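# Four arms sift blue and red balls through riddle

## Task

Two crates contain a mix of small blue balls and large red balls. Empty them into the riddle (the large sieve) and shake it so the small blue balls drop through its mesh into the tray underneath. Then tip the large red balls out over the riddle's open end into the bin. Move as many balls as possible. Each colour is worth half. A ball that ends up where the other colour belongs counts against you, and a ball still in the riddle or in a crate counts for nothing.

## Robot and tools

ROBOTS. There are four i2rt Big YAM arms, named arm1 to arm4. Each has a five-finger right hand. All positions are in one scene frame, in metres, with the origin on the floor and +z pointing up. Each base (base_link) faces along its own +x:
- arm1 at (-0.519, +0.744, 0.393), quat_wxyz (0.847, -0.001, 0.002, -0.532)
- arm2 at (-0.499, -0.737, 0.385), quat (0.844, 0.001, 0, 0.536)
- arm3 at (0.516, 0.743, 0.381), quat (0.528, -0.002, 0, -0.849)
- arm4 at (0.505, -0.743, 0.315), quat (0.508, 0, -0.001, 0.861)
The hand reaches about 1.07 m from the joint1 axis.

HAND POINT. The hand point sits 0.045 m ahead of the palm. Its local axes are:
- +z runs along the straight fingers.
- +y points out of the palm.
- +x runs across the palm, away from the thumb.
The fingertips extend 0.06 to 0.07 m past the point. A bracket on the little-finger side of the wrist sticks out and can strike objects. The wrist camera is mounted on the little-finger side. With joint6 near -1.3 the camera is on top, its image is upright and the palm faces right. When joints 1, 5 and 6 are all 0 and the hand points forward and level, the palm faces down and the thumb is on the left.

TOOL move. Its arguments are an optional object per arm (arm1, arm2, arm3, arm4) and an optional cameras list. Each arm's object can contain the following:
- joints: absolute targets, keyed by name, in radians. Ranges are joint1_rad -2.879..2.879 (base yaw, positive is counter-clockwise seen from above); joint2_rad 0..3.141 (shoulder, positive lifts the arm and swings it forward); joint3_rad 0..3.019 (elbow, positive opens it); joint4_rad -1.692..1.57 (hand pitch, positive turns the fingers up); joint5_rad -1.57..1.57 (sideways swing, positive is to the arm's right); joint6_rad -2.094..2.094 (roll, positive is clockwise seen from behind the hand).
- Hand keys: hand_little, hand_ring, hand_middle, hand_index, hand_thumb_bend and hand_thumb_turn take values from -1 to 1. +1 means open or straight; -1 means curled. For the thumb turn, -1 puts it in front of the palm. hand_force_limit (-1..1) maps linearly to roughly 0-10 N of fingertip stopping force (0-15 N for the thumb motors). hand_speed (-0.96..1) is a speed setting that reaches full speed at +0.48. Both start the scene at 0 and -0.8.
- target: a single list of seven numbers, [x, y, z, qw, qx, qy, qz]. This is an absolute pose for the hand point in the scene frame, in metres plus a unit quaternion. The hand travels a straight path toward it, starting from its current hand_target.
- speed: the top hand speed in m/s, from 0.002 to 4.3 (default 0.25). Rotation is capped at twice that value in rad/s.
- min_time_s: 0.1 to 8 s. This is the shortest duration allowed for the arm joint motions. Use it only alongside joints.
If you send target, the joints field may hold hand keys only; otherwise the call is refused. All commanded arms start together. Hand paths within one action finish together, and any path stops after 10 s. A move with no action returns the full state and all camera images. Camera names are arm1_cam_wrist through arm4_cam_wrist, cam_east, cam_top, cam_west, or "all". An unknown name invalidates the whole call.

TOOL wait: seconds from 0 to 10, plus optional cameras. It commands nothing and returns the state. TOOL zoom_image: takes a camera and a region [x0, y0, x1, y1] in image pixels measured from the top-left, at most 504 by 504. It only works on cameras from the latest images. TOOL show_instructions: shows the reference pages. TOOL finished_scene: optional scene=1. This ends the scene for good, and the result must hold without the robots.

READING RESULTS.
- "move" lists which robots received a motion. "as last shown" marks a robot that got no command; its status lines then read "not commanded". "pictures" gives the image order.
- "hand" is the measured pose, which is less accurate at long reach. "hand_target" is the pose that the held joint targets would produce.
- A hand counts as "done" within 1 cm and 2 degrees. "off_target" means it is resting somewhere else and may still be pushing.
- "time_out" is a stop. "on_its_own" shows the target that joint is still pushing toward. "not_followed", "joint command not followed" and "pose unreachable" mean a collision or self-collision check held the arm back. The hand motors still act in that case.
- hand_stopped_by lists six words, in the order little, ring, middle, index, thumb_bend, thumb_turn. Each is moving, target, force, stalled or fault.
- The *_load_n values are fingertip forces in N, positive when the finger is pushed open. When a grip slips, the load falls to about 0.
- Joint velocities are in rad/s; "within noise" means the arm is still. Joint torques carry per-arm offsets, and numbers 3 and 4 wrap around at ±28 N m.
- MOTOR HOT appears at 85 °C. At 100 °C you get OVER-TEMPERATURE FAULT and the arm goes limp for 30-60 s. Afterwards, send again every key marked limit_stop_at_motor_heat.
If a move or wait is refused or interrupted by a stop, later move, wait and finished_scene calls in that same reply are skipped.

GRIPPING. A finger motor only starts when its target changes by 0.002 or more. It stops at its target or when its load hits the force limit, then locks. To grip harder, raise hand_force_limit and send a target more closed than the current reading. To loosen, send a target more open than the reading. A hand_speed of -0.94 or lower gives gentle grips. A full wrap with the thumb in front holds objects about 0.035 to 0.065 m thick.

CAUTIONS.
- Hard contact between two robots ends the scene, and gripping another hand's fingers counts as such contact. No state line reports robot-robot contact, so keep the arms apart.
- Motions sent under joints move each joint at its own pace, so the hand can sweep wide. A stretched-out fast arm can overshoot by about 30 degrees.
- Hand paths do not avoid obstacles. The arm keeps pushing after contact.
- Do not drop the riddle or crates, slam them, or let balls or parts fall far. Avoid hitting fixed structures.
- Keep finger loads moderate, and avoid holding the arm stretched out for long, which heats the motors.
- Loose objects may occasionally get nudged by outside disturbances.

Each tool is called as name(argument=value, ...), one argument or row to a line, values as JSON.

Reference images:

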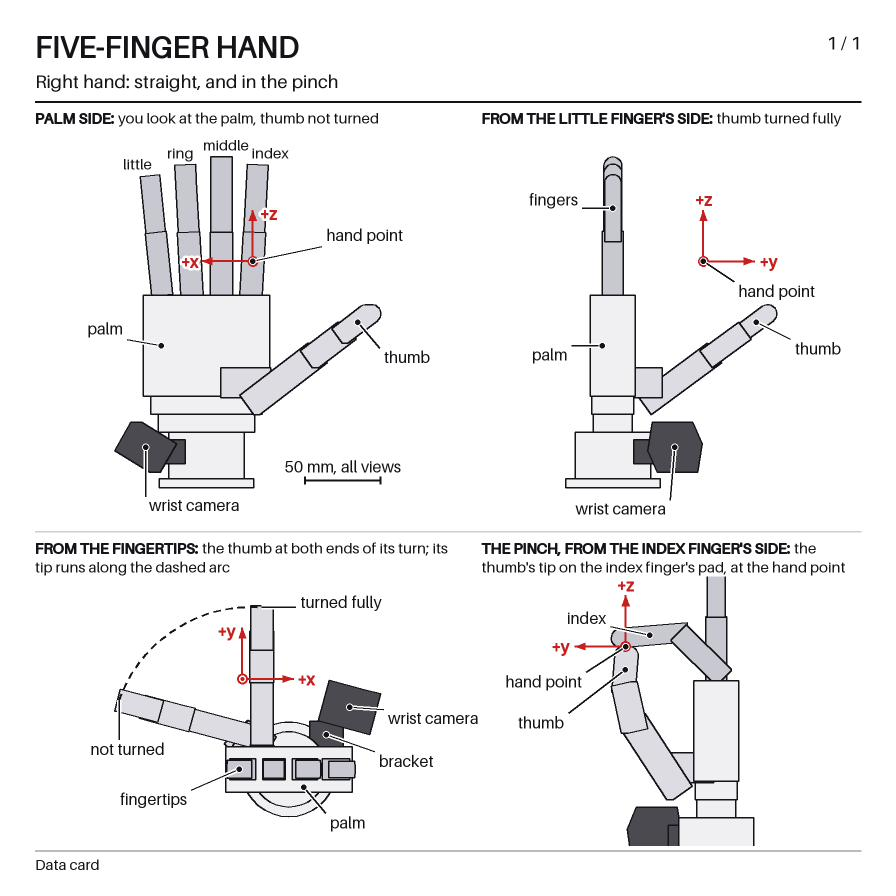

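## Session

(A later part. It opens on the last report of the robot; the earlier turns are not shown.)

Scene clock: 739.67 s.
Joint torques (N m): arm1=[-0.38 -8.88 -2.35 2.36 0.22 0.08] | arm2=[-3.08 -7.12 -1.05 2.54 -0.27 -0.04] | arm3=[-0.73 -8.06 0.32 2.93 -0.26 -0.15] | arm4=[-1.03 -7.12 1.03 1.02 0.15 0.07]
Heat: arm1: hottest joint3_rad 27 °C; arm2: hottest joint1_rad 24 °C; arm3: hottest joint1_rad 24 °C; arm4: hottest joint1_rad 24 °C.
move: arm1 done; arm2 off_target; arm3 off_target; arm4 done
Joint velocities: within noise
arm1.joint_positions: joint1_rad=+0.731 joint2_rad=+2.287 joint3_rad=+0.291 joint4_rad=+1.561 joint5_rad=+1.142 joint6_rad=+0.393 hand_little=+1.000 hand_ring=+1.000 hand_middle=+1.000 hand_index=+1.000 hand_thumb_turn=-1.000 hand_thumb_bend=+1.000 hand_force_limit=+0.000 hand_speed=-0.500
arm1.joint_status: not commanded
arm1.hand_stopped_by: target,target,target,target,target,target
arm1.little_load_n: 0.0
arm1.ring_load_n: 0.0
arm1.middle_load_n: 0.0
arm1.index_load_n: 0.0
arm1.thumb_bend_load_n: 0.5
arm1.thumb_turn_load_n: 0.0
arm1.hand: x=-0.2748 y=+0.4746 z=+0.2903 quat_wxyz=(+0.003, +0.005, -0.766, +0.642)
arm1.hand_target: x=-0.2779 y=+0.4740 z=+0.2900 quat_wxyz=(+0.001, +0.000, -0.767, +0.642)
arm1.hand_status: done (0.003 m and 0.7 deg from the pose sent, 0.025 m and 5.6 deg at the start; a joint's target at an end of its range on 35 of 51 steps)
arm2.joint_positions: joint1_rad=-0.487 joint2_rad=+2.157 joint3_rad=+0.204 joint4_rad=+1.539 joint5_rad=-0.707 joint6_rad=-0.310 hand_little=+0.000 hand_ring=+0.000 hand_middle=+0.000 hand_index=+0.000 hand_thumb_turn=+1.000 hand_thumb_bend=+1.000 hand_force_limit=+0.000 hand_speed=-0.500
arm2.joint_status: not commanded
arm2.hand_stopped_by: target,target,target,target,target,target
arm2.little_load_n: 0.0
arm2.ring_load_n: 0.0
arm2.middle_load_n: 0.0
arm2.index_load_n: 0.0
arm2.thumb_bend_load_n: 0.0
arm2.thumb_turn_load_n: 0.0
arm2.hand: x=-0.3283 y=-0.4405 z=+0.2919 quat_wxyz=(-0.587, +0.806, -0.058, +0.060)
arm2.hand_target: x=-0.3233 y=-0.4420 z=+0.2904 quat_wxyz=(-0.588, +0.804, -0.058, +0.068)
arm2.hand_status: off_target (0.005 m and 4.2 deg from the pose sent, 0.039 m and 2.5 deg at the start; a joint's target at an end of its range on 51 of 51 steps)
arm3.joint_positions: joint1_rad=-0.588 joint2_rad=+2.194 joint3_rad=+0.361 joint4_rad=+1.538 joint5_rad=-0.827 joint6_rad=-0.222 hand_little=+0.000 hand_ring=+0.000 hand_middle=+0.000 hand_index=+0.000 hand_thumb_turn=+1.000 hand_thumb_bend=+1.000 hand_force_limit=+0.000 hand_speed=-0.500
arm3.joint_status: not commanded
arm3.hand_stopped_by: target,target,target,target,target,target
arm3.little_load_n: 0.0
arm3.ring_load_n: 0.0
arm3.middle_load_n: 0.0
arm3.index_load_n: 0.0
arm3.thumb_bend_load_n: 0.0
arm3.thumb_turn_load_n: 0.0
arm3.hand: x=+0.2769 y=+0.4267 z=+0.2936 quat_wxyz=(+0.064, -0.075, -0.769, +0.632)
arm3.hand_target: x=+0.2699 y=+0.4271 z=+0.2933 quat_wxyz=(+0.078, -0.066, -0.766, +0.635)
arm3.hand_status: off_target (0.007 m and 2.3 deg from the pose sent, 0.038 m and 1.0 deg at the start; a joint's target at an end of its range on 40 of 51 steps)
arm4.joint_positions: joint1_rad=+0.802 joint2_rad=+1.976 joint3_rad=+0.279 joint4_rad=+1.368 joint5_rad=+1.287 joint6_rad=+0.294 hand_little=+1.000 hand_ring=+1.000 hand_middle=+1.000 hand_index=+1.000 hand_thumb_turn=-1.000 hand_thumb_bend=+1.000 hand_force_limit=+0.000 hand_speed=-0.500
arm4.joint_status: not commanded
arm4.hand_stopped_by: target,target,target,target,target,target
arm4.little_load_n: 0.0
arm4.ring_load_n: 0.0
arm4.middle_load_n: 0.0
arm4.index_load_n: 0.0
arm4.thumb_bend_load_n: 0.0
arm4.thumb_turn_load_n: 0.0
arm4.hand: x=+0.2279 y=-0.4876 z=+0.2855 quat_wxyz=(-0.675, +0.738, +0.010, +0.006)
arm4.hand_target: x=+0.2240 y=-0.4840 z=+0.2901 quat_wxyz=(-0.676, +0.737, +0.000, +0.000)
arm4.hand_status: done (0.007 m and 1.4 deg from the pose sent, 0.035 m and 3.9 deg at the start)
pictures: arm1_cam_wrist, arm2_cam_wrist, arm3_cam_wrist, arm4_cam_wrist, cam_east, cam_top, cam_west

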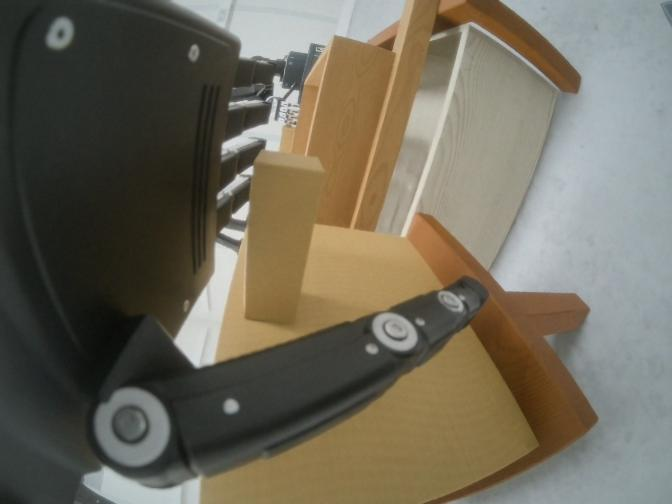

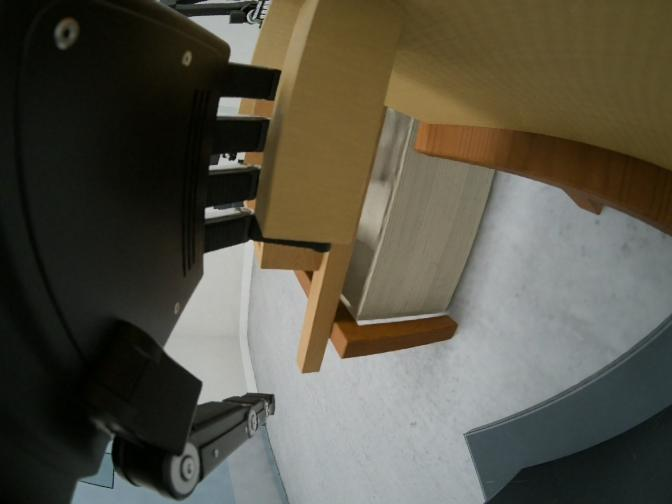

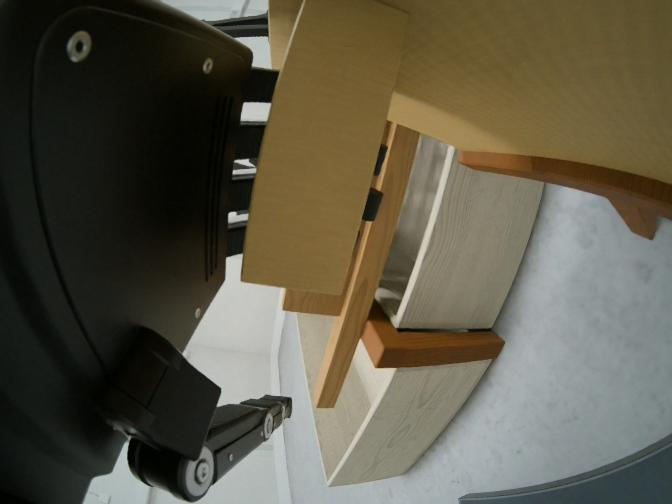

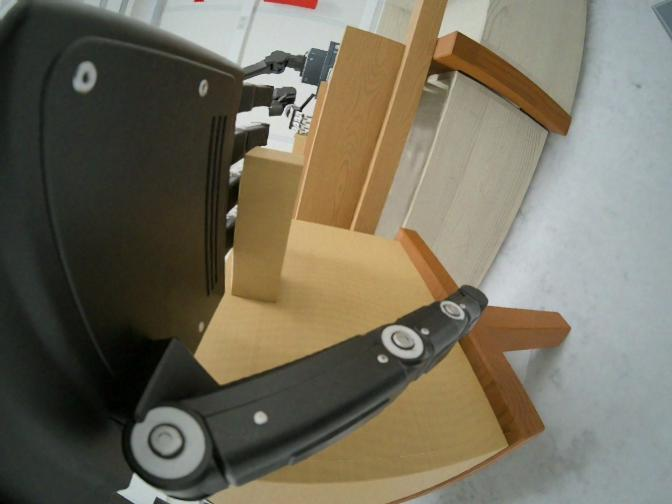

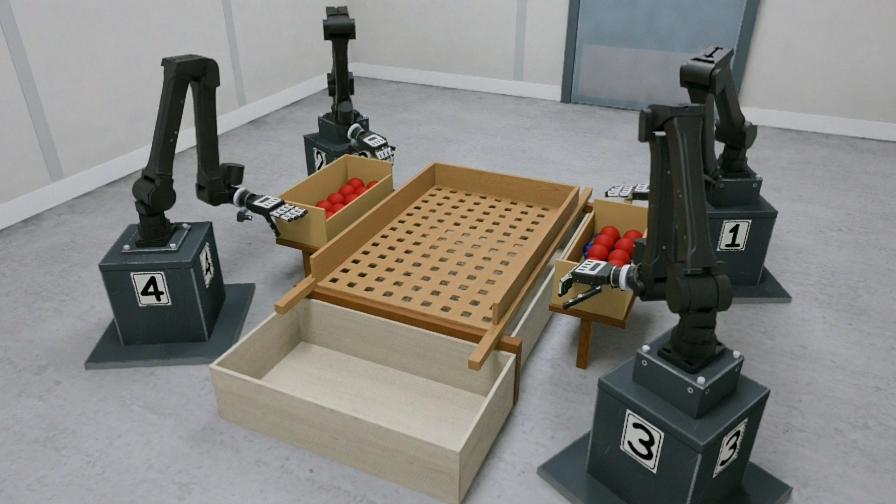

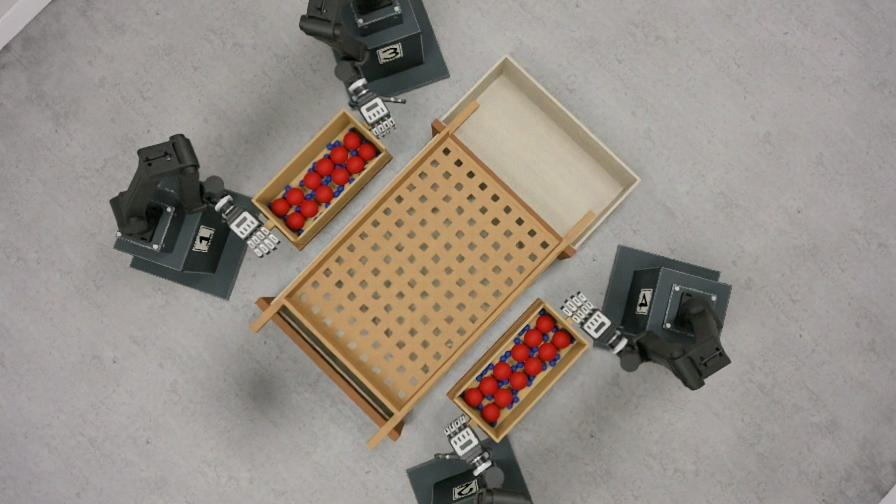

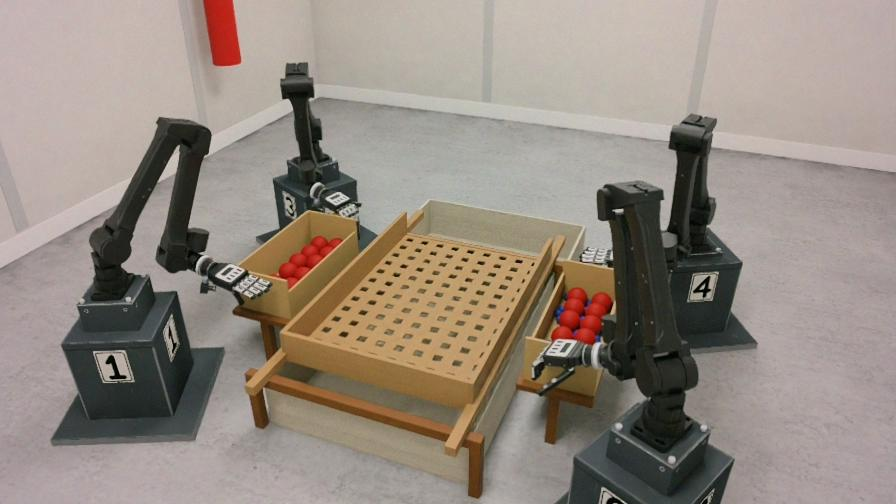

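move(
  arm1={"target": [-0.280, 0.4312, 0.2835, 0, 0, 0.7660, -0.6428], "speed": 0.08},
  arm3={"target": [0.270, 0.4215, 0.282, -0.0801, 0.0672, 0.7618, -0.6392], "speed": 0.08},
  arm2={"target": [-0.3158, -0.4295, 0.2775, 0.588, -0.804, 0.062, -0.076], "speed": 0.08},
  arm4={"target": [0.221, -0.484, 0.299, 0.6756, -0.7373, 0, 0], "speed": 0.08},
  cameras=["all"],
)

zoom_image(
  camera="cam_west",
  region=[190, 230, 290, 330],
)

zoom_image(
  camera="cam_west",
  region=[510, 310, 610, 410],
)

zoom_image(
  camera="cam_east",
  region=[240, 170, 340, 270],
)

zoom_image(
  camera="cam_top",
  region=[445, 405, 495, 455],
)

zoom_image(
  camera="cam_top",
  region=[350, 90, 400, 140],
)

zoom_image(
  camera="cam_top",
  region=[235, 200, 305, 270],
)

Scene clock: 816.33 s.
Joint torques (N m): arm1=[-0.32 -10.17 -1.11 2.45 0.16 -0.09] | arm2=[-0.56 -7.53 -0.81 2.36 0.01 0.06] | arm3=[0.67 -8.47 0.38 2.86 0.06 -0.16] | arm4=[-0.79 -7.3 1.46 0.92 0.26 0.06]
Heat: arm1: hottest joint3_rad 27 °C; arm2: hottest joint1_rad 23 °C; arm3: hottest joint1_rad 24 °C; arm4: hottest joint1_rad 23 °C.
move: arm1 off_target; arm2 done; arm3 off_target; arm4 done
Joint velocities: within noise
arm1.joint_positions: joint1_rad=+0.567 joint2_rad=+2.287 joint3_rad=+0.336 joint4_rad=+1.561 joint5_rad=+0.997 joint6_rad=+0.322 hand_little=+1.000 hand_ring=+1.000 hand_middle=+1.000 hand_index=+1.000 hand_thumb_turn=-1.000 hand_thumb_bend=+1.000 hand_force_limit=+0.000 hand_speed=-0.500
arm1.joint_status: not commanded
arm1.hand_stopped_by: target,target,target,target,target,target
arm1.little_load_n: 0.0
arm1.ring_load_n: 0.0
arm1.middle_load_n: 0.0
arm1.index_load_n: 0.0
arm1.thumb_bend_load_n: 0.0
arm1.thumb_turn_load_n: 0.0
arm1.hand: x=-0.2811 y=+0.4346 z=+0.2808 quat_wxyz=(+0.010, +0.000, -0.777, +0.630)
arm1.hand_target: x=-0.2798 y=+0.4312 z=+0.2837 quat_wxyz=(+0.007, -0.004, -0.774, +0.634)
arm1.hand_status: off_target (0.004 m and 2.2 deg from the pose sent, 0.044 m and 0.7 deg at the start; a joint's target at an end of its range on 39 of 39 steps)
arm2.joint_positions: joint1_rad=-0.476 joint2_rad=+2.197 joint3_rad=+0.245 joint4_rad=+1.539 joint5_rad=-0.668 joint6_rad=-0.310 hand_little=+0.000 hand_ring=+0.000 hand_middle=+0.000 hand_index=+0.000 hand_thumb_turn=+1.000 hand_thumb_bend=+1.000 hand_force_limit=+0.000 hand_speed=-0.500
arm2.joint_status: not commanded
arm2.hand_stopped_by: target,target,target,target,target,target
arm2.little_load_n: 0.0
arm2.ring_load_n: 0.0
arm2.middle_load_n: 0.0
arm2.index_load_n: 0.0
arm2.thumb_bend_load_n: 0.0
arm2.thumb_turn_load_n: 0.0
arm2.hand: x=-0.3153 y=-0.4330 z=+0.2793 quat_wxyz=(-0.581, +0.808, -0.065, +0.072)
arm2.hand_target: x=-0.3156 y=-0.4295 z=+0.2777 quat_wxyz=(-0.584, +0.806, -0.061, +0.074)
arm2.hand_status: done (0.004 m and 1.0 deg from the pose sent, 0.022 m and 1.8 deg at the start; a joint's target at an end of its range on 38 of 39 steps)
arm3.joint_positions: joint1_rad=-0.588 joint2_rad=+2.226 joint3_rad=+0.380 joint4_rad=+1.539 joint5_rad=-0.819 joint6_rad=-0.225 hand_little=+0.000 hand_ring=+0.000 hand_middle=+0.000 hand_index=+0.000 hand_thumb_turn=+1.000 hand_thumb_bend=+1.000 hand_force_limit=+0.000 hand_speed=-0.500
arm3.joint_status: not commanded
arm3.hand_stopped_by: target,target,target,target,target,target
arm3.little_load_n: -0.5
arm3.ring_load_n: 0.0
arm3.middle_load_n: 0.0
arm3.index_load_n: 0.0
arm3.thumb_bend_load_n: 0.0
arm3.thumb_turn_load_n: -0.5
arm3.hand: x=+0.2730 y=+0.4257 z=+0.2837 quat_wxyz=(+0.065, -0.078, -0.771, +0.628)
arm3.hand_target: x=+0.2698 y=+0.4216 z=+0.2823 quat_wxyz=(+0.075, -0.065, -0.769, +0.631)
arm3.hand_status: off_target (0.005 m and 2.7 deg from the pose sent, 0.014 m and 2.3 deg at the start; a joint's target at an end of its range on 37 of 38 steps)
arm4.joint_positions: joint1_rad=+0.802 joint2_rad=+1.924 joint3_rad=+0.279 joint4_rad=+1.309 joint5_rad=+1.287 joint6_rad=+0.298 hand_little=+1.000 hand_ring=+1.000 hand_middle=+1.000 hand_index=+1.000 hand_thumb_turn=-1.000 hand_thumb_bend=+1.000 hand_force_limit=+0.000 hand_speed=-0.500
arm4.joint_status: not commanded
arm4.hand_stopped_by: target,target,target,target,target,target
arm4.little_load_n: 0.0
arm4.ring_load_n: -0.5
arm4.middle_load_n: 0.0
arm4.index_load_n: 0.0
arm4.thumb_bend_load_n: 0.0
arm4.thumb_turn_load_n: 0.0
arm4.hand: x=+0.2256 y=-0.4871 z=+0.2932 quat_wxyz=(-0.674, +0.738, +0.011, +0.007)
arm4.hand_target: x=+0.2211 y=-0.4840 z=+0.2990 quat_wxyz=(-0.676, +0.737, +0.000, +0.000)
arm4.hand_status: done (0.008 m and 1.5 deg from the pose sent, 0.016 m and 1.4 deg at the start)
pictures: arm1_cam_wrist, arm2_cam_wrist, arm3_cam_wrist, arm4_cam_wrist, cam_east, cam_top, cam_west

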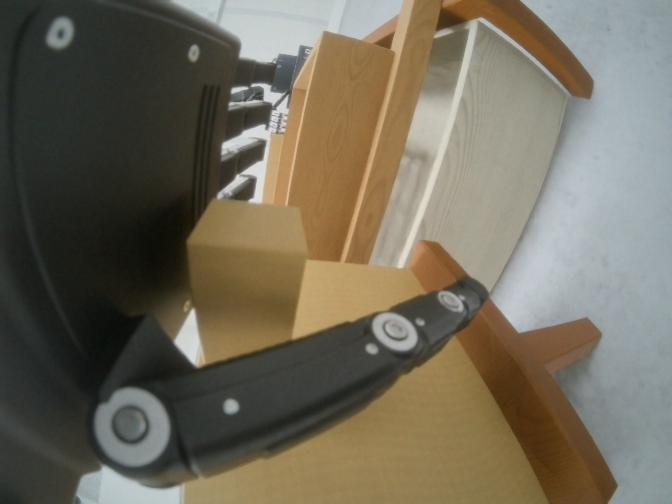

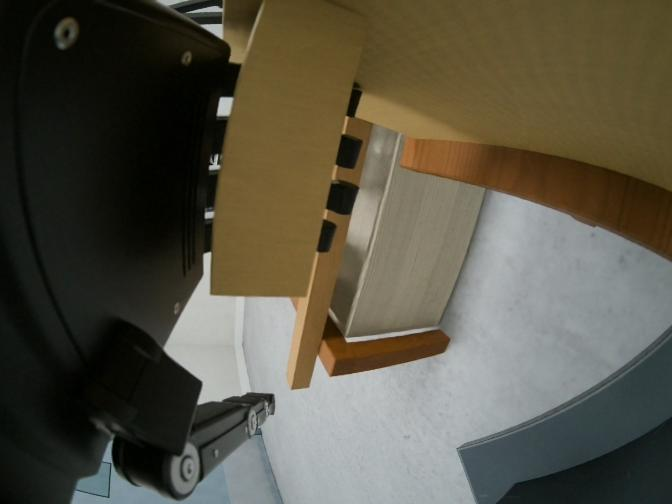

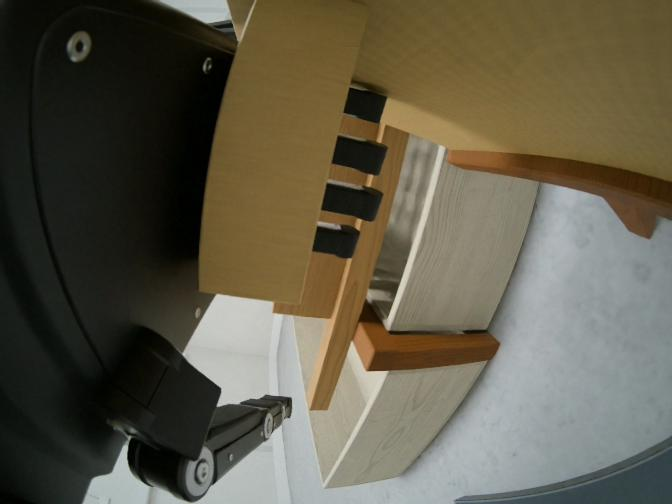

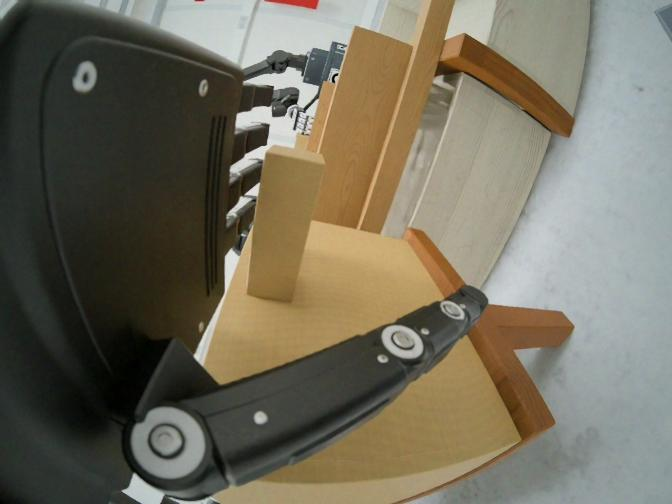

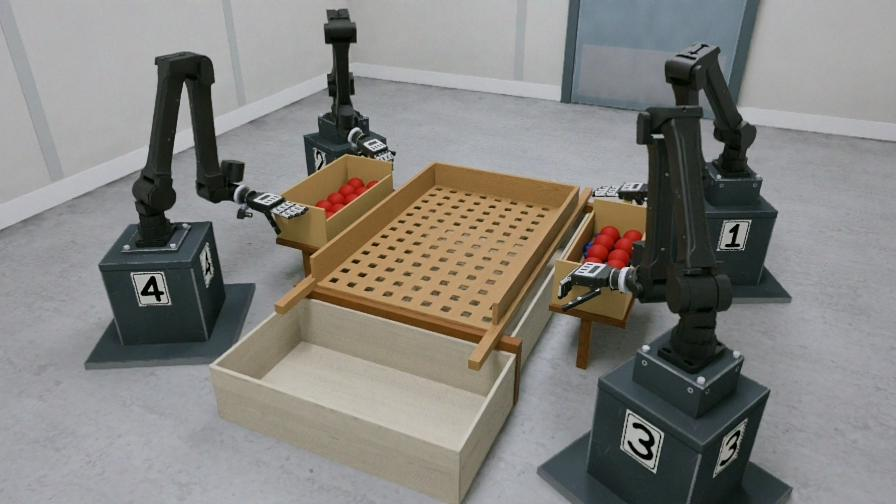

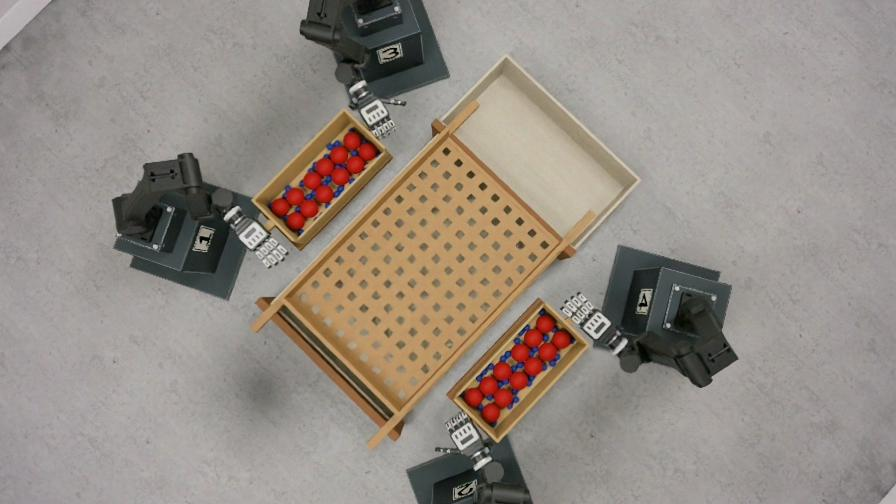

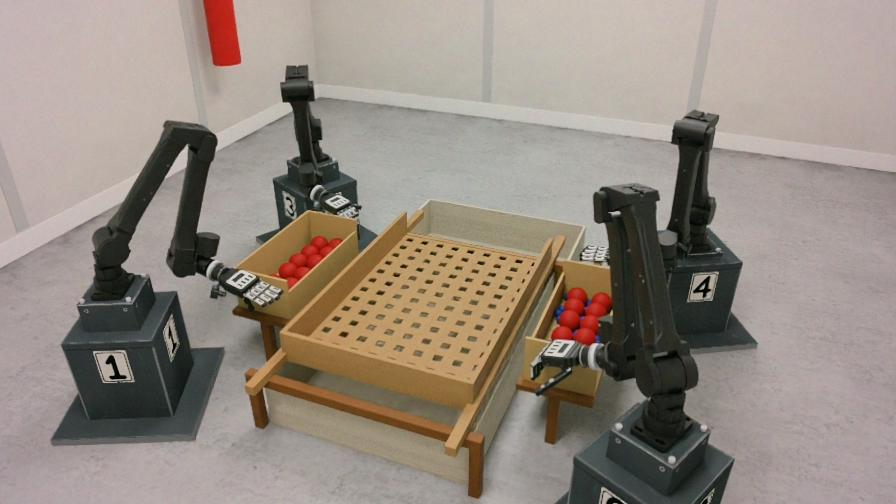

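Scaled by 5.040 from the camera's image (finer frame: 1280x720).

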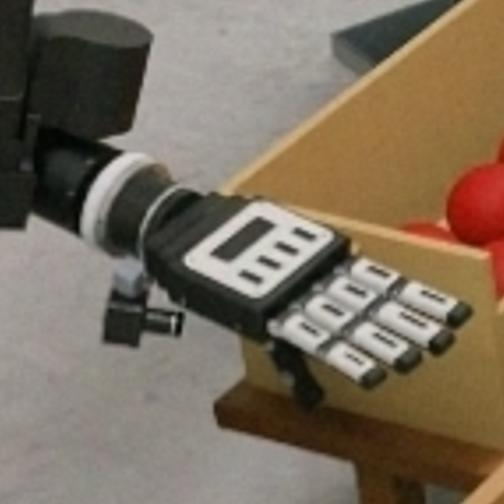

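Scaled by 5.040 from the camera's image (finer frame: 1280x720).

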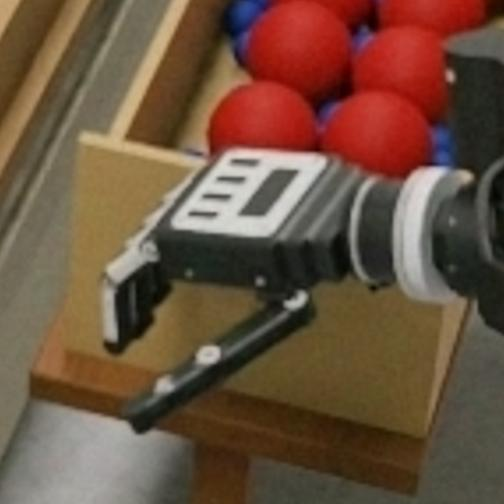

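Scaled by 5.040 from the camera's image (finer frame: 1280x720).

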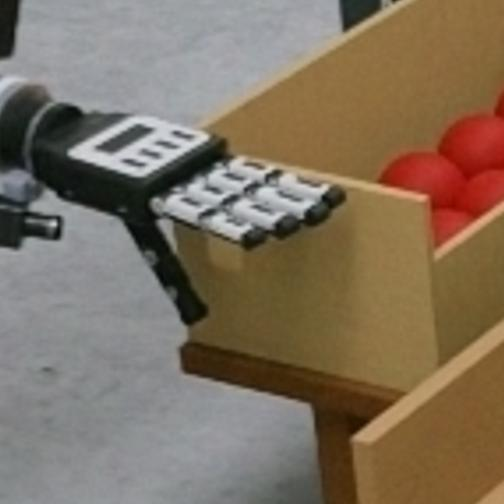

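Scaled by 10.080 from the camera's image (finer frame: 1280x720).

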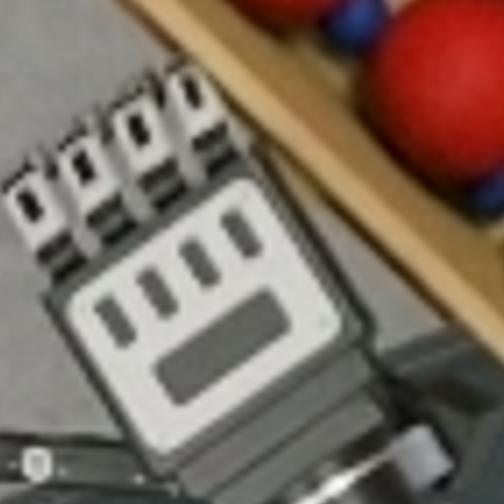

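Scaled by 10.080 from the camera's image (finer frame: 1280x720).

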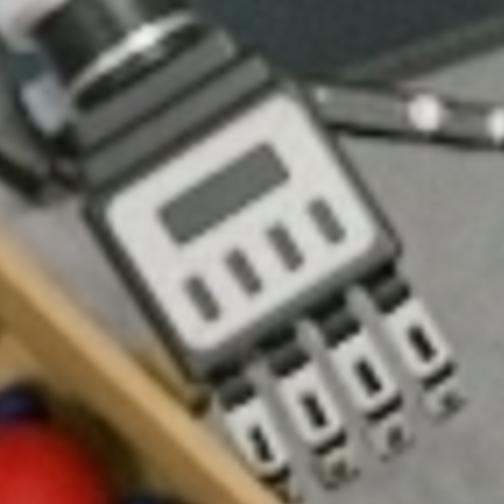

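Scaled by 7.200 from the camera's image (finer frame: 1280x720).

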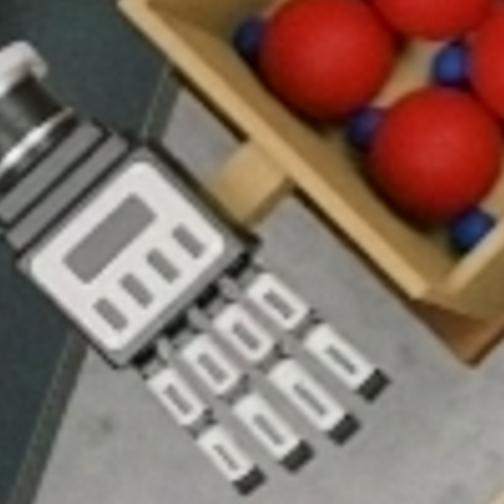

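move(
  arm1={"joints": {"hand_force_limit": 0.5, "hand_speed": -0.88, "hand_little": -1, "hand_ring": -1, "hand_middle": -1, "hand_index": -1}},
  arm3={"joints": {"hand_force_limit": 0.5, "hand_speed": -0.88, "hand_little": -1, "hand_ring": -1, "hand_middle": -1, "hand_index": -1}},
  arm2={"joints": {"hand_force_limit": 0.5, "hand_speed": -0.88, "hand_little": -1, "hand_ring": -1, "hand_middle": -1, "hand_index": -1}},
  arm4={"target": [0.226, -0.4204, 0.2935, 0.6756, -0.7373, 0, 0], "speed": 0.06},
  cameras=["all"],
)

Scene clock: 852.33 s.
Joint torques (N m): arm1=[-0.15 -10.75 -1.42 2.44 0.44 0] | arm2=[-0.79 -9.99 -1.44 2.5 -0.44 0.01] | arm3=[0.5 -9.05 -0.13 2.76 -0.17 -0.03] | arm4=[-0.85 -5.36 1.88 2.36 0.06 -0.14]
Heat: arm1: hottest joint3_rad 27 °C; arm2: hottest joint1_rad 23 °C; arm3: hottest joint1_rad 24 °C; arm4: hottest joint2_rad 24 °C.
move: arm1 off_target; arm2 done; arm3 off_target; arm4 done
Joint velocities: within noise
arm1.joint_positions: joint1_rad=+0.565 joint2_rad=+2.294 joint3_rad=+0.338 joint4_rad=+1.561 joint5_rad=+0.989 joint6_rad=+0.312 hand_little=+1.000 hand_ring=-1.000 hand_middle=-1.000 hand_index=-0.999 hand_thumb_turn=-1.000 hand_thumb_bend=+1.000 hand_force_limit=+0.500 hand_speed=-0.880
arm1.joint_status: hand_little off_target (ended at +1.000, target -1.000); the others done
arm1.hand_stopped_by: fault,target,target,target,target,target
arm1.little_load_n: 0.0
arm1.ring_load_n: 0.0
arm1.middle_load_n: 1.5
arm1.index_load_n: 3.0
arm1.thumb_bend_load_n: 0.0
arm1.thumb_turn_load_n: 0.0
arm1.hand: x=-0.2816 y=+0.4349 z=+0.2777 quat_wxyz=(+0.013, +0.006, -0.778, +0.628)
arm1.hand_target: x=-0.2797 y=+0.4313 z=+0.2837 quat_wxyz=(+0.007, -0.004, -0.774, +0.634)
arm1.hand_status: not commanded
arm2.joint_positions: joint1_rad=-0.475 joint2_rad=+2.218 joint3_rad=+0.253 joint4_rad=+1.539 joint5_rad=-0.658 joint6_rad=-0.305 hand_little=-0.998 hand_ring=-0.999 hand_middle=-1.000 hand_index=-1.000 hand_thumb_turn=+1.000 hand_thumb_bend=+1.000 hand_force_limit=+0.500 hand_speed=-0.880
arm2.joint_status: all done
arm2.hand_stopped_by: target,target,target,target,target,target
arm2.little_load_n: 5.5
arm2.ring_load_n: 3.5
arm2.middle_load_n: 0.0
arm2.index_load_n: 0.0
arm2.thumb_bend_load_n: 0.0
arm2.thumb_turn_load_n: 0.0
arm2.hand: x=-0.3146 y=-0.4340 z=+0.2725 quat_wxyz=(-0.576, +0.811, -0.072, +0.071)
arm2.hand_target: x=-0.3157 y=-0.4295 z=+0.2777 quat_wxyz=(-0.584, +0.806, -0.061, +0.074)
arm2.hand_status: not commanded
arm3.joint_positions: joint1_rad=-0.585 joint2_rad=+2.231 joint3_rad=+0.387 joint4_rad=+1.539 joint5_rad=-0.814 joint6_rad=-0.238 hand_little=-0.956 hand_ring=-0.998 hand_middle=-0.999 hand_index=-1.000 hand_thumb_turn=+1.000 hand_thumb_bend=+1.000 hand_force_limit=+0.500 hand_speed=-0.880
arm3.joint_status: hand_little off_target (ended at -0.956, target -1.000); the others done
arm3.hand_stopped_by: force,target,target,target,target,target
arm3.little_load_n: 7.0
arm3.ring_load_n: 7.0
arm3.middle_load_n: 1.5
arm3.index_load_n: 0.0
arm3.thumb_bend_load_n: 0.0
arm3.thumb_turn_load_n: 0.0
arm3.hand: x=+0.2704 y=+0.4242 z=+0.2817 quat_wxyz=(+0.071, -0.073, -0.772, +0.627)
arm3.hand_target: x=+0.2698 y=+0.4216 z=+0.2823 quat_wxyz=(+0.075, -0.065, -0.769, +0.631)
arm3.hand_status: not commanded
arm4.joint_positions: joint1_rad=+0.579 joint2_rad=+1.966 joint3_rad=+0.331 joint4_rad=+1.432 joint5_rad=+1.073 joint6_rad=+0.174 hand_little=+1.000 hand_ring=+1.000 hand_middle=+1.000 hand_index=+1.000 hand_thumb_turn=-1.000 hand_thumb_bend=+1.000 hand_force_limit=+0.000 hand_speed=-0.500
arm4.joint_status: not commanded
arm4.hand_stopped_by: target,target,target,target,target,target
arm4.little_load_n: 0.0
arm4.ring_load_n: 0.0
arm4.middle_load_n: 0.0
arm4.index_load_n: 0.0
arm4.thumb_bend_load_n: 0.0
arm4.thumb_turn_load_n: 0.0
arm4.hand: x=+0.2282 y=-0.4245 z=+0.2937 quat_wxyz=(-0.673, +0.740, +0.003, +0.001)
arm4.hand_target: x=+0.2260 y=-0.4204 z=+0.2936 quat_wxyz=(-0.675, +0.737, +0.000, +0.000)
arm4.hand_status: done (0.005 m and 0.6 deg from the pose sent, 0.067 m and 1.5 deg at the start)
pictures: arm1_cam_wrist, arm2_cam_wrist, arm3_cam_wrist, arm4_cam_wrist, cam_east, cam_top, cam_west

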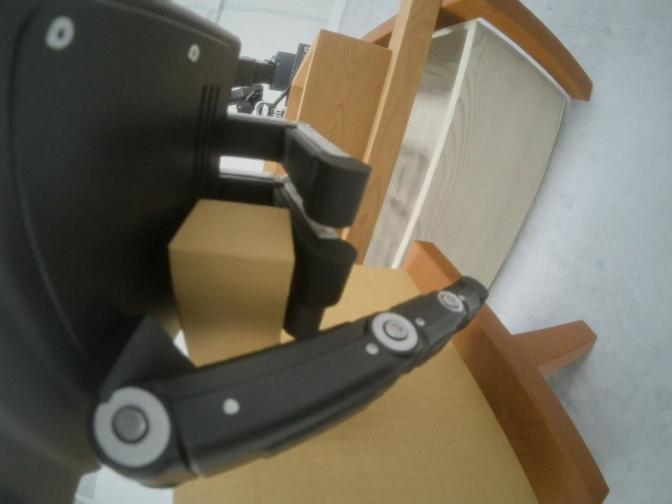

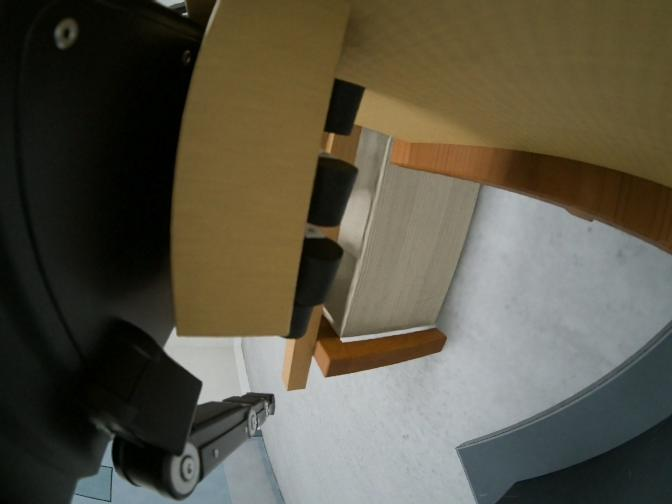

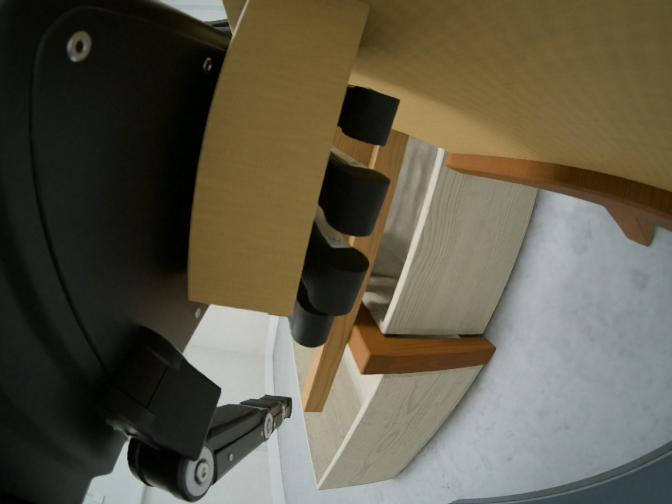

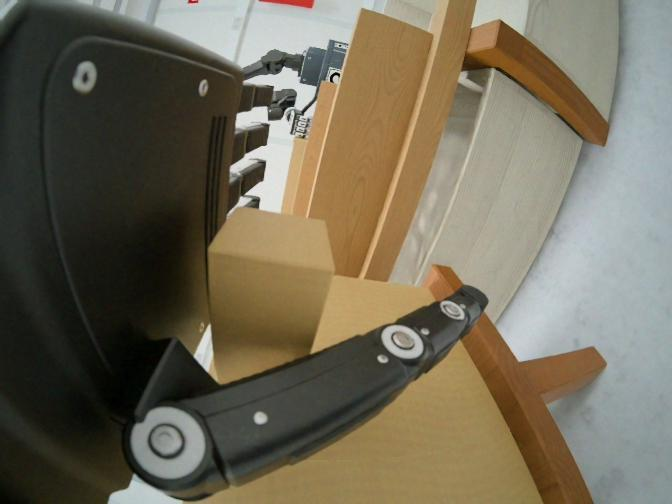

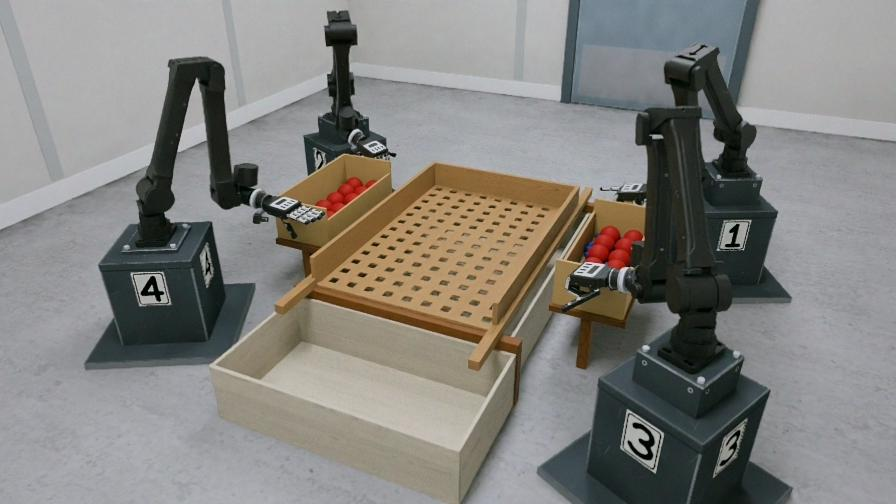

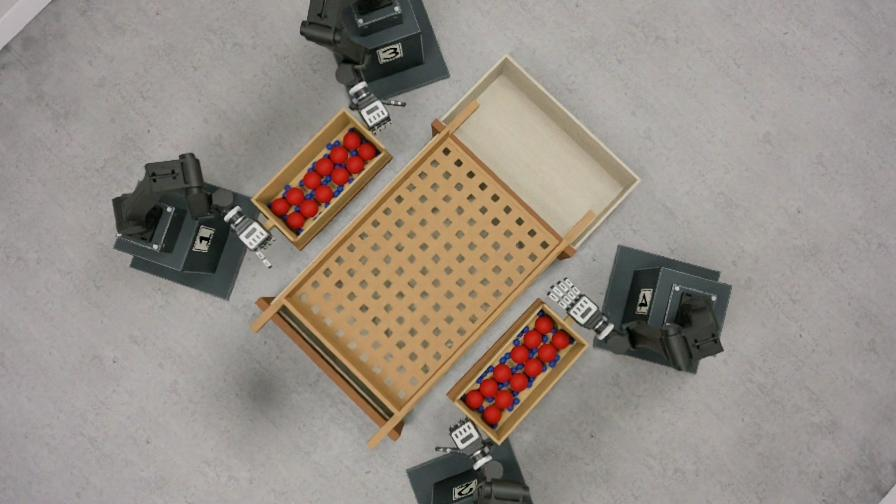

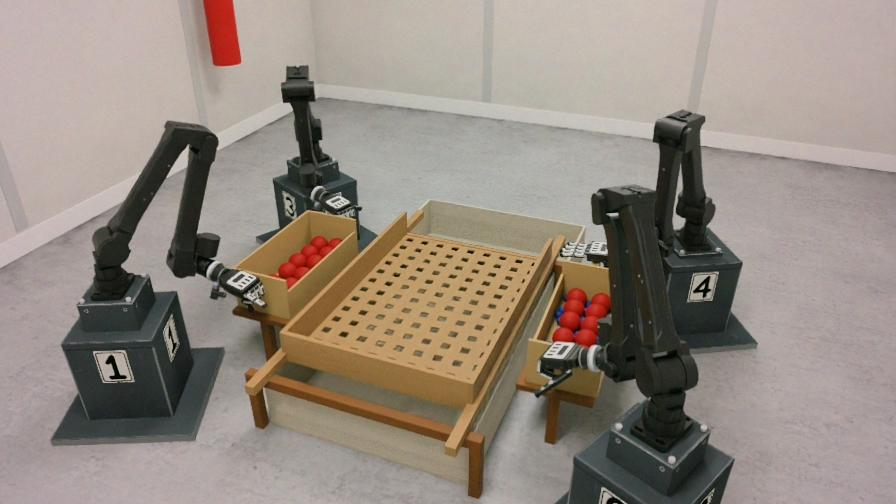

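move(
  arm1={"joints": {"hand_force_limit": 0.0, "hand_speed": -0.8, "hand_thumb_bend": -1}},
  arm4={"target": [0.229, -0.426, 0.285, 0.6756, -0.7373, 0, 0], "speed": 0.06},
  cameras=["arm1_cam_wrist", "arm4_cam_wrist", "cam_east", "cam_west"],
)

zoom_image(
  camera="cam_west",
  region=[190, 230, 290, 330],
)

zoom_image(
  camera="cam_east",
  region=[240, 170, 340, 270],
)

Scene clock: 879.27 s.
Joint torques (N m): arm1=[-0.21 -10.75 -1.4 2.44 0.44 0] | arm2=[-0.73 -9.41 -1.5 2.39 -0.43 0] | arm3=[0.21 -9.05 -0.14 2.85 -0.13 0.01] | arm4=[0.26 -5.36 1.11 2.25 0.3 -0.08]
Heat: arm1: hottest joint3_rad 27 °C; arm2: hottest joint1_rad 23 °C; arm3: hottest joint1_rad 24 °C; arm4: hottest joint1_rad 23 °C.
move: arm1 off_target; arm4 done
Joint velocities: within noise
arm1.joint_positions: joint1_rad=+0.565 joint2_rad=+2.294 joint3_rad=+0.338 joint4_rad=+1.561 joint5_rad=+0.989 joint6_rad=+0.312 hand_little=+1.000 hand_ring=-1.000 hand_middle=-1.000 hand_index=-0.999 hand_thumb_turn=-1.000 hand_thumb_bend=+0.470 hand_force_limit=+0.000 hand_speed=-0.800
arm1.joint_status: hand_thumb_bend off_target (ended at +0.470, target -1.000); the others done
arm1.hand_stopped_by: fault,target,target,target,force,target
arm1.little_load_n: 0.0
arm1.ring_load_n: 0.0
arm1.middle_load_n: 1.0
arm1.index_load_n: 3.0
arm1.thumb_bend_load_n: 7.5
arm1.thumb_turn_load_n: 1.5
arm1.hand: x=-0.2816 y=+0.4349 z=+0.2777 quat_wxyz=(+0.013, +0.006, -0.778, +0.628)
arm1.hand_target: x=-0.2797 y=+0.4313 z=+0.2837 quat_wxyz=(+0.007, -0.004, -0.774, +0.634)
arm1.hand_status: not commanded
arm2, arm3: as last shown
arm2.thumb_turn_load_n: -0.5
arm3.middle_load_n: 2.0
arm3.thumb_turn_load_n: -0.5
arm4.joint_positions: joint1_rad=+0.579 joint2_rad=+2.010 joint3_rad=+0.331 joint4_rad=+1.480 joint5_rad=+1.078 joint6_rad=+0.174 hand_little=+1.000 hand_ring=+1.000 hand_middle=+1.000 hand_index=+1.000 hand_thumb_turn=-1.000 hand_thumb_bend=+1.000 hand_force_limit=+0.000 hand_speed=-0.500
arm4.joint_status: not commanded
arm4.hand_stopped_by: target,target,target,target,target,target
arm4.little_load_n: 0.0
arm4.ring_load_n: 0.0
arm4.middle_load_n: 0.0
arm4.index_load_n: 0.0
arm4.thumb_bend_load_n: 0.0
arm4.thumb_turn_load_n: 0.0
arm4.hand: x=+0.2312 y=-0.4253 z=+0.2869 quat_wxyz=(-0.674, +0.739, +0.000, +0.002)
arm4.hand_target: x=+0.2291 y=-0.4260 z=+0.2850 quat_wxyz=(-0.675, +0.738, +0.000, +0.000)
arm4.hand_status: done (0.003 m and 0.3 deg from the pose sent, 0.009 m and 0.6 deg at the start)

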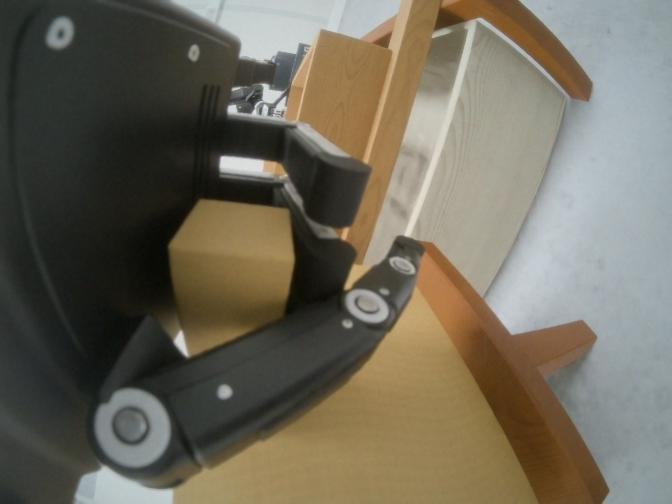

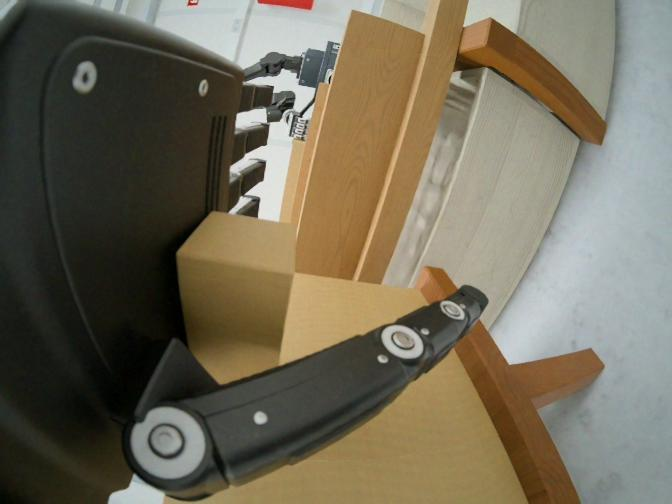

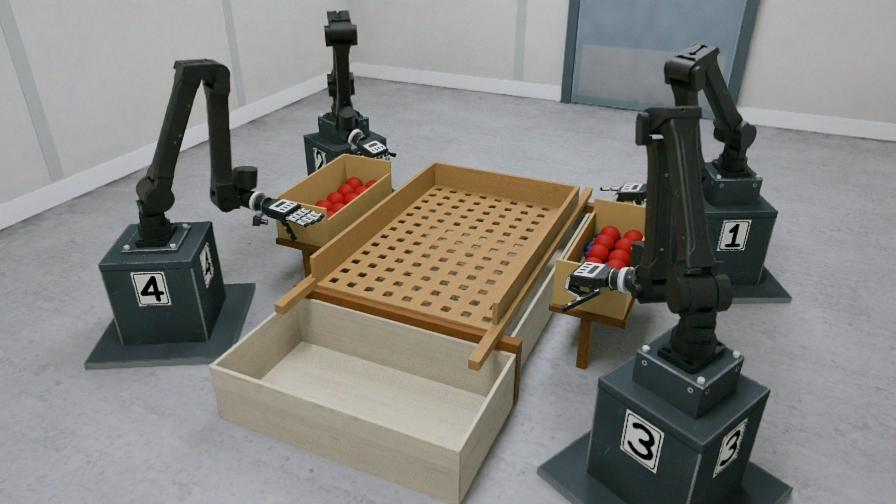

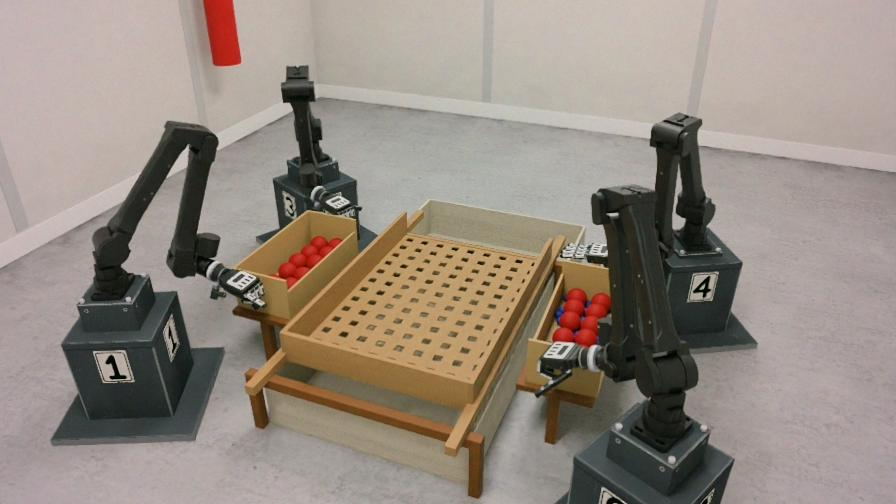

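Scaled by 5.040 from the camera's image (finer frame: 1280x720).

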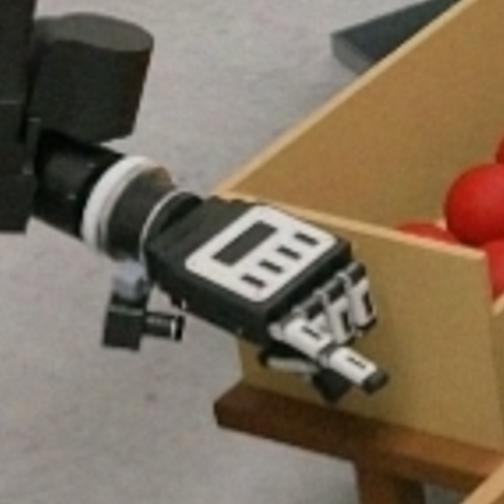

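Scaled by 5.040 from the camera's image (finer frame: 1280x720).

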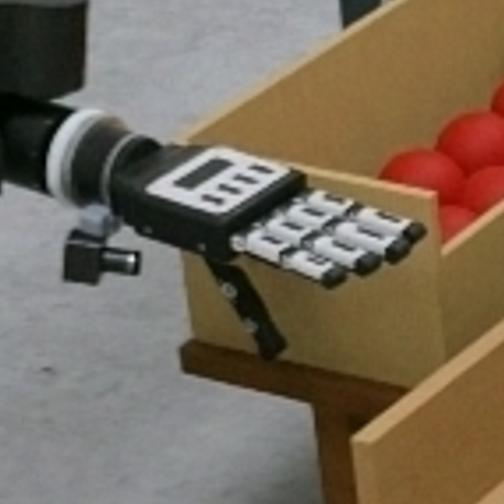

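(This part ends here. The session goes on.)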